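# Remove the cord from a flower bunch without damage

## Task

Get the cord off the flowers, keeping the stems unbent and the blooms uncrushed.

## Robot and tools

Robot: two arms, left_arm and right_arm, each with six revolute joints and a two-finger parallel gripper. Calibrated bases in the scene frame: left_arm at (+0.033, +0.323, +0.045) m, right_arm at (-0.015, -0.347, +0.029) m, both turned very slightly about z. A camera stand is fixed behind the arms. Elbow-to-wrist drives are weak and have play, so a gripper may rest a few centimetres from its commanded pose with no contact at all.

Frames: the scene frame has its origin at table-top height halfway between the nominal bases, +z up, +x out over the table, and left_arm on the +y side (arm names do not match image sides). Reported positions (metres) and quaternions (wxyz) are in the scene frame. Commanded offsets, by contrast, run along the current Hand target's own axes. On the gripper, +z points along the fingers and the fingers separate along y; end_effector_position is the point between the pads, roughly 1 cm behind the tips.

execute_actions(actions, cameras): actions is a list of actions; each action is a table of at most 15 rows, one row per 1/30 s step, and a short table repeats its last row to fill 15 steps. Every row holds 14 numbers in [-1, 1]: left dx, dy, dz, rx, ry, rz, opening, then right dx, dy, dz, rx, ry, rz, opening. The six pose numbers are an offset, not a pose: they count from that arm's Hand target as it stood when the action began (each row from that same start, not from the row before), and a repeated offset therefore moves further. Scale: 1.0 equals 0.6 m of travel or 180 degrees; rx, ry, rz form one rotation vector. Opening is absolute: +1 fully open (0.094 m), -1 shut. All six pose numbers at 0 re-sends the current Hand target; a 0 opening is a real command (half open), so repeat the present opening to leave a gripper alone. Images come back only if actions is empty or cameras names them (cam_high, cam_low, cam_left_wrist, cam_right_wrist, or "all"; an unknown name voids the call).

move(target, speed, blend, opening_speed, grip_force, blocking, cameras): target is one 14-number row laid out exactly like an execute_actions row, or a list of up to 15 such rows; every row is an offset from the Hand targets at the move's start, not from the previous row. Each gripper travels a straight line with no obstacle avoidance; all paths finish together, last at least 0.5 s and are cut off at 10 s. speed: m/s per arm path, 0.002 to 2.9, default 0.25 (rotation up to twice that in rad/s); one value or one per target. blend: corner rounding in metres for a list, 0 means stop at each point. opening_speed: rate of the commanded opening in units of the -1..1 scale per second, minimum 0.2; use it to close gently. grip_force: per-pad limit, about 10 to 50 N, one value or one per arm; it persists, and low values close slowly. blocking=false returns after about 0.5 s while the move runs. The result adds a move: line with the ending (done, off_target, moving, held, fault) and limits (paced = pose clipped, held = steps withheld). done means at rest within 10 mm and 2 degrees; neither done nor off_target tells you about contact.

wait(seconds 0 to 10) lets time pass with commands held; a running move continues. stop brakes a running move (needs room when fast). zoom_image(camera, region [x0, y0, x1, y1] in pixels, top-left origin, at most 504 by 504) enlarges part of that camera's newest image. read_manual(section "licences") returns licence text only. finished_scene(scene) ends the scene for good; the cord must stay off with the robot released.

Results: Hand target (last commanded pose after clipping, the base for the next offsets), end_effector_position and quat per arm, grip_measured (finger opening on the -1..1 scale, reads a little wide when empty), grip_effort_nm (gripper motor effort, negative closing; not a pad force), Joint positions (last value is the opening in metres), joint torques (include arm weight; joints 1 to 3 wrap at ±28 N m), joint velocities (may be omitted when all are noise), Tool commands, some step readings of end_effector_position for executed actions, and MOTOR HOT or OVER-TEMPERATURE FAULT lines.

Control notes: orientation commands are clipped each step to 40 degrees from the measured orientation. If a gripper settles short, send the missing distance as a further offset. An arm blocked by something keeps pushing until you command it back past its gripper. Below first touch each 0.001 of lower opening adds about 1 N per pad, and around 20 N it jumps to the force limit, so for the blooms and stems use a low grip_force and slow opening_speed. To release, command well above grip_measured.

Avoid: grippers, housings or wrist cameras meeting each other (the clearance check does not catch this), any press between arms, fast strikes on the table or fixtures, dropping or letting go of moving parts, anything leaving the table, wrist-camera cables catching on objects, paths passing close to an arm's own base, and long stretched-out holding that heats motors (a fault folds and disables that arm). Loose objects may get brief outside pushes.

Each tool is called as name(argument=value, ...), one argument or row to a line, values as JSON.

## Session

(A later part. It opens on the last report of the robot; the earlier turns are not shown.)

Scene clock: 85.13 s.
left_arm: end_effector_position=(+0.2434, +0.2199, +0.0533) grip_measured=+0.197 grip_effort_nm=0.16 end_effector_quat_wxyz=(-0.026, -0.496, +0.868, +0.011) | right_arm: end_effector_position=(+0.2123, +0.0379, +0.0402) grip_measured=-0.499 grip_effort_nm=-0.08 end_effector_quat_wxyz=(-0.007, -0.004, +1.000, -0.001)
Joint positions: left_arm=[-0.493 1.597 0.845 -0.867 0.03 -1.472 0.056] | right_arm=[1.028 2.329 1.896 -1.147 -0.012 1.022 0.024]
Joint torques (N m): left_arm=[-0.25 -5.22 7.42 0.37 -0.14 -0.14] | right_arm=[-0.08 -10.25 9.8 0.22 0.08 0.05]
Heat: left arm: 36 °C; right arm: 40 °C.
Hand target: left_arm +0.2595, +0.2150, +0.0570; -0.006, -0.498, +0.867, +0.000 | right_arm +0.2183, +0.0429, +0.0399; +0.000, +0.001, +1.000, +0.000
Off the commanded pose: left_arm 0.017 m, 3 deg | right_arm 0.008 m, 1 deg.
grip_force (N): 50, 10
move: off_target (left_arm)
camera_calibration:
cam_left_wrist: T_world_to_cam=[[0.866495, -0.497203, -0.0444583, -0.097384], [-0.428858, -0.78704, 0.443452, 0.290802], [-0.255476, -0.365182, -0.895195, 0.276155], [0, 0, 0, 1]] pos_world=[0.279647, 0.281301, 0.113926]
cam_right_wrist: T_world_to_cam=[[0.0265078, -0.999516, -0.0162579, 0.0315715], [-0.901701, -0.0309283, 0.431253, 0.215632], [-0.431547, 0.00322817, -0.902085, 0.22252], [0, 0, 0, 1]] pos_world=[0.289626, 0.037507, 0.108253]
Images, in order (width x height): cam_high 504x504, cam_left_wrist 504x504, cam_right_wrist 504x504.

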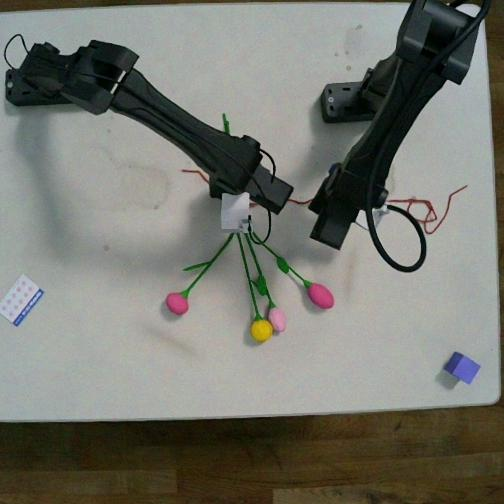

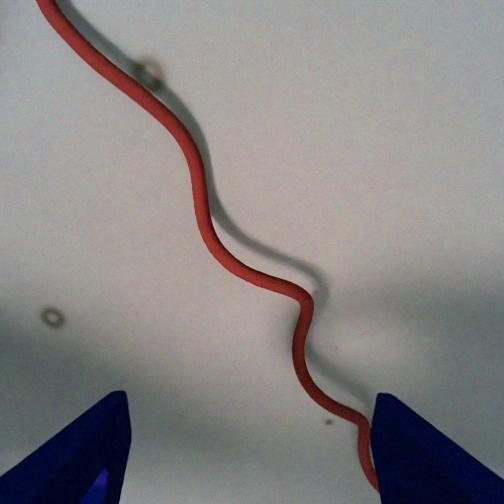

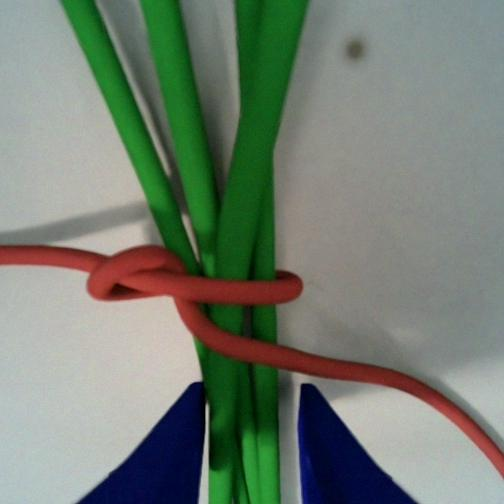

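move(
  target=[
    [-0.03,0.02,0.09,0,0,0,0.2,0,0,0,0,0,0,-0.5],
    [-0.03,0.02,0.09,0,0,0,-1,0,0,0,0,0,0,-0.5],
    [-0.13,0.075,0.06,0,0,0,-1,0,0,0,0,0,0,-0.5],
    [-0.35,0.2,0.04,0,0,0,-1,0,0,0,0,0,0,-0.5],
  ],
  speed=0.1,
  cameras=["cam_high","cam_left_wrist","cam_right_wrist"],
)

Scene clock: 91.50 s.
left_arm: end_effector_position=(+0.2553, +0.4477, +0.0284) grip_measured=-0.914 grip_effort_nm=-1.02 end_effector_quat_wxyz=(-0.011, -0.502, +0.865, -0.010) | right_arm: end_effector_position=(+0.2123, +0.0379, +0.0402) grip_measured=-0.499 grip_effort_nm=-0.08 end_effector_quat_wxyz=(-0.007, -0.004, +1.000, -0.001)
Joint positions: left_arm=[0.465 1.706 0.848 -0.736 0.021 -0.529 0.004] | right_arm=[1.028 2.329 1.896 -1.147 -0.012 1.022 0.024]
Joint torques (N m): left_arm=[0.18 -5.61 7.15 0.12 -0.22 -0.02] | right_arm=[-0.08 -10.25 9.81 0.22 0.08 0.04]
Heat: left arm: 36 °C; right arm: 40 °C.
Hand target: left_arm +0.2611, +0.4568, +0.0316; -0.007, -0.499, +0.867, +0.001 | right_arm +0.2183, +0.0429, +0.0399; +0.000, +0.001, +1.000, +0.000
Off the commanded pose: left_arm 0.011 m, 1 deg | right_arm 0.008 m, 1 deg.
grip_force (N): 50, 10
move: off_target (left_arm); target 2's new opening was sent with left_arm's hand 0.011 m and 2 deg from that target
camera_calibration:
cam_left_wrist: T_world_to_cam=[[0.874453, -0.485057, 0.00722501, -0.00459953], [-0.438244, -0.783498, 0.440538, 0.487188], [-0.208025, -0.388396, -0.897705, 0.338441], [0, 0, 0, 1]] pos_world=[0.287934, 0.510929, 0.0892285]
cam_right_wrist: T_world_to_cam=[[0.0265078, -0.999516, -0.0162579, 0.0315715], [-0.901701, -0.0309283, 0.431253, 0.215632], [-0.431547, 0.00322817, -0.902085, 0.22252], [0, 0, 0, 1]] pos_world=[0.289626, 0.037507, 0.108253]
Images, in order (width x height): cam_high 504x504, cam_left_wrist 504x504, cam_right_wrist 504x504.

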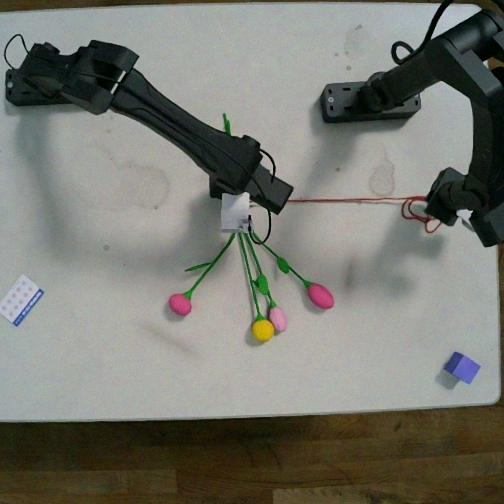

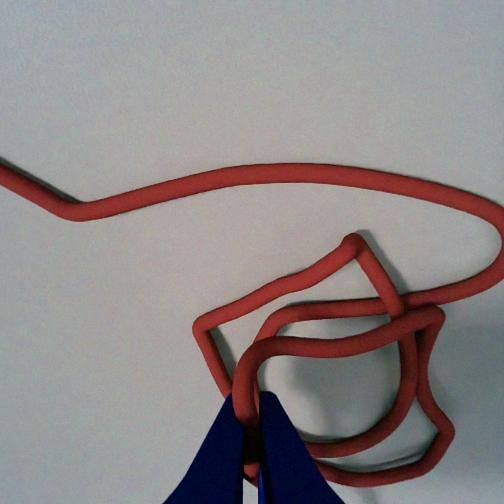

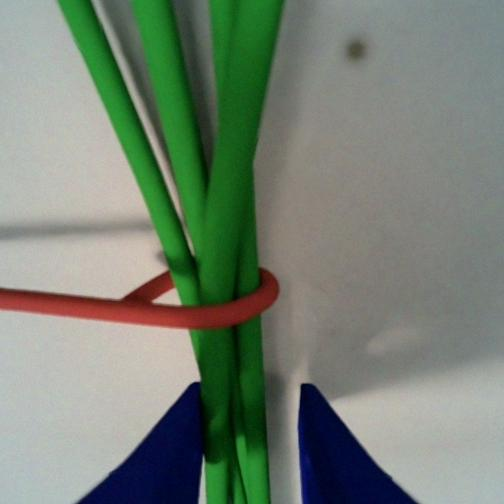

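move(
  target=[-0.1,0.06,-0.08,0,0,0,-1,0,0,0,0,0,0,-0.5],
  speed=0.1,
  cameras=["cam_high","cam_right_wrist"],
)

Scene clock: 93.43 s.
left_arm: end_effector_position=(+0.2569, +0.5189, +0.0758) grip_measured=-0.914 grip_effort_nm=-1.02 end_effector_quat_wxyz=(-0.009, -0.498, +0.867, -0.007) | right_arm: end_effector_position=(+0.2123, +0.0379, +0.0402) grip_measured=-0.499 grip_effort_nm=-0.08 end_effector_quat_wxyz=(-0.007, -0.004, +1.000, -0.001)
Joint positions: left_arm=[0.664 1.76 1.129 -0.959 0.01 -0.322 0.004] | right_arm=[1.028 2.329 1.896 -1.147 -0.012 1.022 0.024]
Joint torques (N m): left_arm=[0.25 -6.74 7.75 0.18 -0.12 -0.01] | right_arm=[-0.08 -10.25 9.83 0.22 0.08 0.05]
Heat: left arm: 36 °C; right arm: 40 °C.
Hand target: left_arm +0.2607, +0.5269, +0.0793; -0.007, -0.498, +0.867, +0.001 | right_arm +0.2183, +0.0429, +0.0399; +0.000, +0.001, +1.000, +0.000
Off the commanded pose: left_arm 0.010 m, 1 deg | right_arm 0.008 m, 1 deg.
grip_force (N): 50, 10
move: done
camera_calibration:
cam_right_wrist: T_world_to_cam=[[0.0265078, -0.999516, -0.0162579, 0.0315715], [-0.901701, -0.0309283, 0.431253, 0.215632], [-0.431547, 0.00322817, -0.902085, 0.22252], [0, 0, 0, 1]] pos_world=[0.289626, 0.037507, 0.108253]
Images, in order (width x height): cam_high 504x504, cam_right_wrist 504x504.

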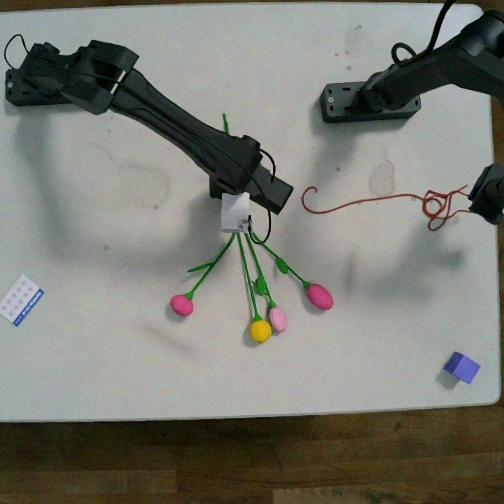

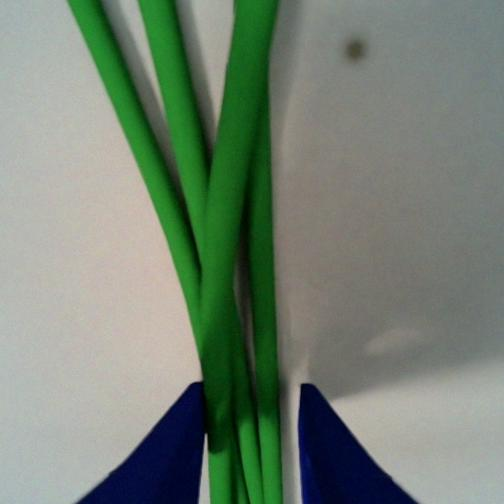

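move(
  target=[
    [0.144,-0.083,0.1,0,0,0,-1,0,0,0,0,0,0,0.3],
    [0.144,-0.083,0.1,0,0,0,0.3,0,0,0,0,0,0,0.3],
    [0.144,-0.083,-0.05,0,0,0,0.3,0,0,-0.12,0,0,0,0.3],
  ],
  speed=0.15,
  grip_force=50,
  cameras=["all"],
)

Scene clock: 99.03 s.
left_arm: end_effector_position=(+0.2525, +0.4227, +0.0966) grip_measured=+0.297 grip_effort_nm=0.17 end_effector_quat_wxyz=(-0.029, -0.496, +0.868, -0.003) | right_arm: end_effector_position=(+0.2139, +0.0406, +0.1056) grip_measured=+0.299 grip_effort_nm=0.07 end_effector_quat_wxyz=(-0.008, -0.004, +1.000, -0.002)
Joint positions: left_arm=[0.374 1.559 0.994 -1.063 0.012 -0.607 0.061] | right_arm=[1.028 2.329 2.156 -1.411 -0.012 1.022 0.061]
Joint torques (N m): left_arm=[-0.44 -8.02 7.66 0.07 -0.1 -0.13] | right_arm=[-0.08 -11.34 9.95 0.11 0.08 0.05]
Heat: left arm: 36 °C; right arm: 40 °C.
Hand target: left_arm +0.2607, +0.4274, +0.1098; -0.007, -0.498, +0.867, +0.001 | right_arm +0.2183, +0.0429, +0.1120; +0.000, +0.001, +1.000, +0.000
Off the commanded pose: left_arm 0.016 m, 3 deg | right_arm 0.008 m, 1 deg.
move: off_target (left_arm); target 2's new opening was sent with left_arm's hand 0.007 m and 3 deg from that target
camera_calibration:
cam_left_wrist: T_world_to_cam=[[0.867774, -0.496439, -0.0227298, -0.00531907], [-0.43152, -0.775402, 0.461023, 0.429282], [-0.246495, -0.390255, -0.887097, 0.398802], [0, 0, 0, 1]] pos_world=[0.288162, 0.48586, 0.155747]
cam_right_wrist: T_world_to_cam=[[0.0265236, -0.999561, -0.0132227, 0.0349697], [-0.900887, -0.0296338, 0.43304, 0.188546], [-0.433242, 0.000426417, -0.901278, 0.282529], [0, 0, 0, 1]] pos_world=[0.291335, 0.0404212, 0.173451]

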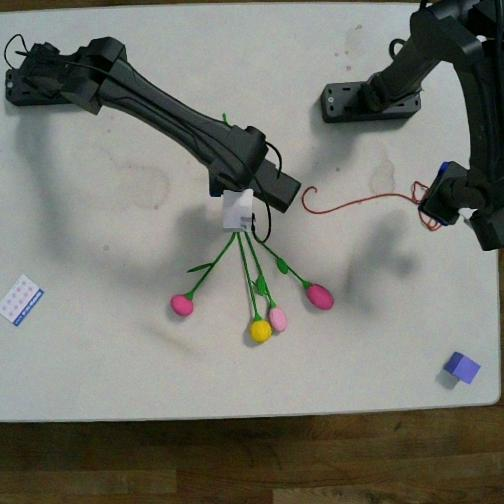

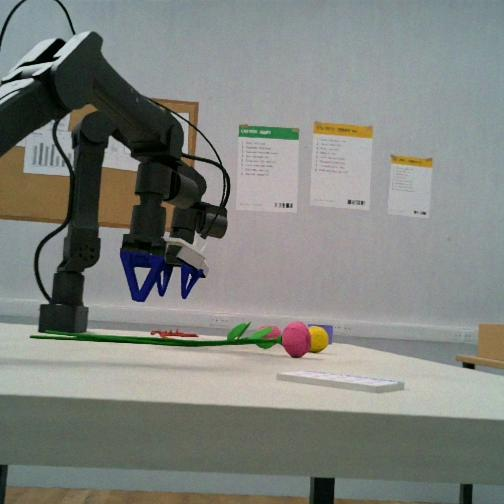

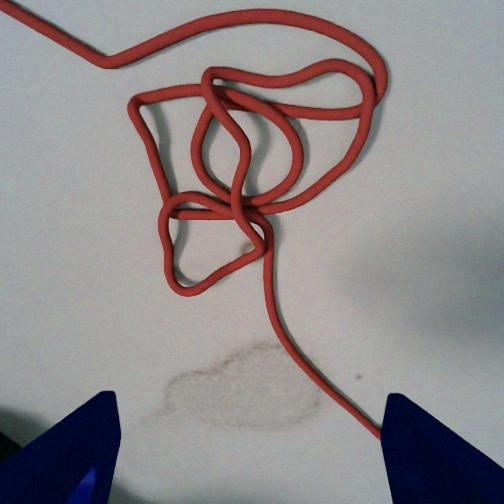

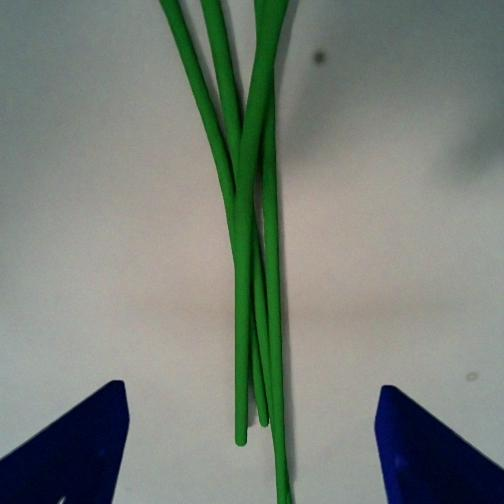

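Done. Finish.

finished_scene(
  scene=1,
)

The scene is finished: the task was done.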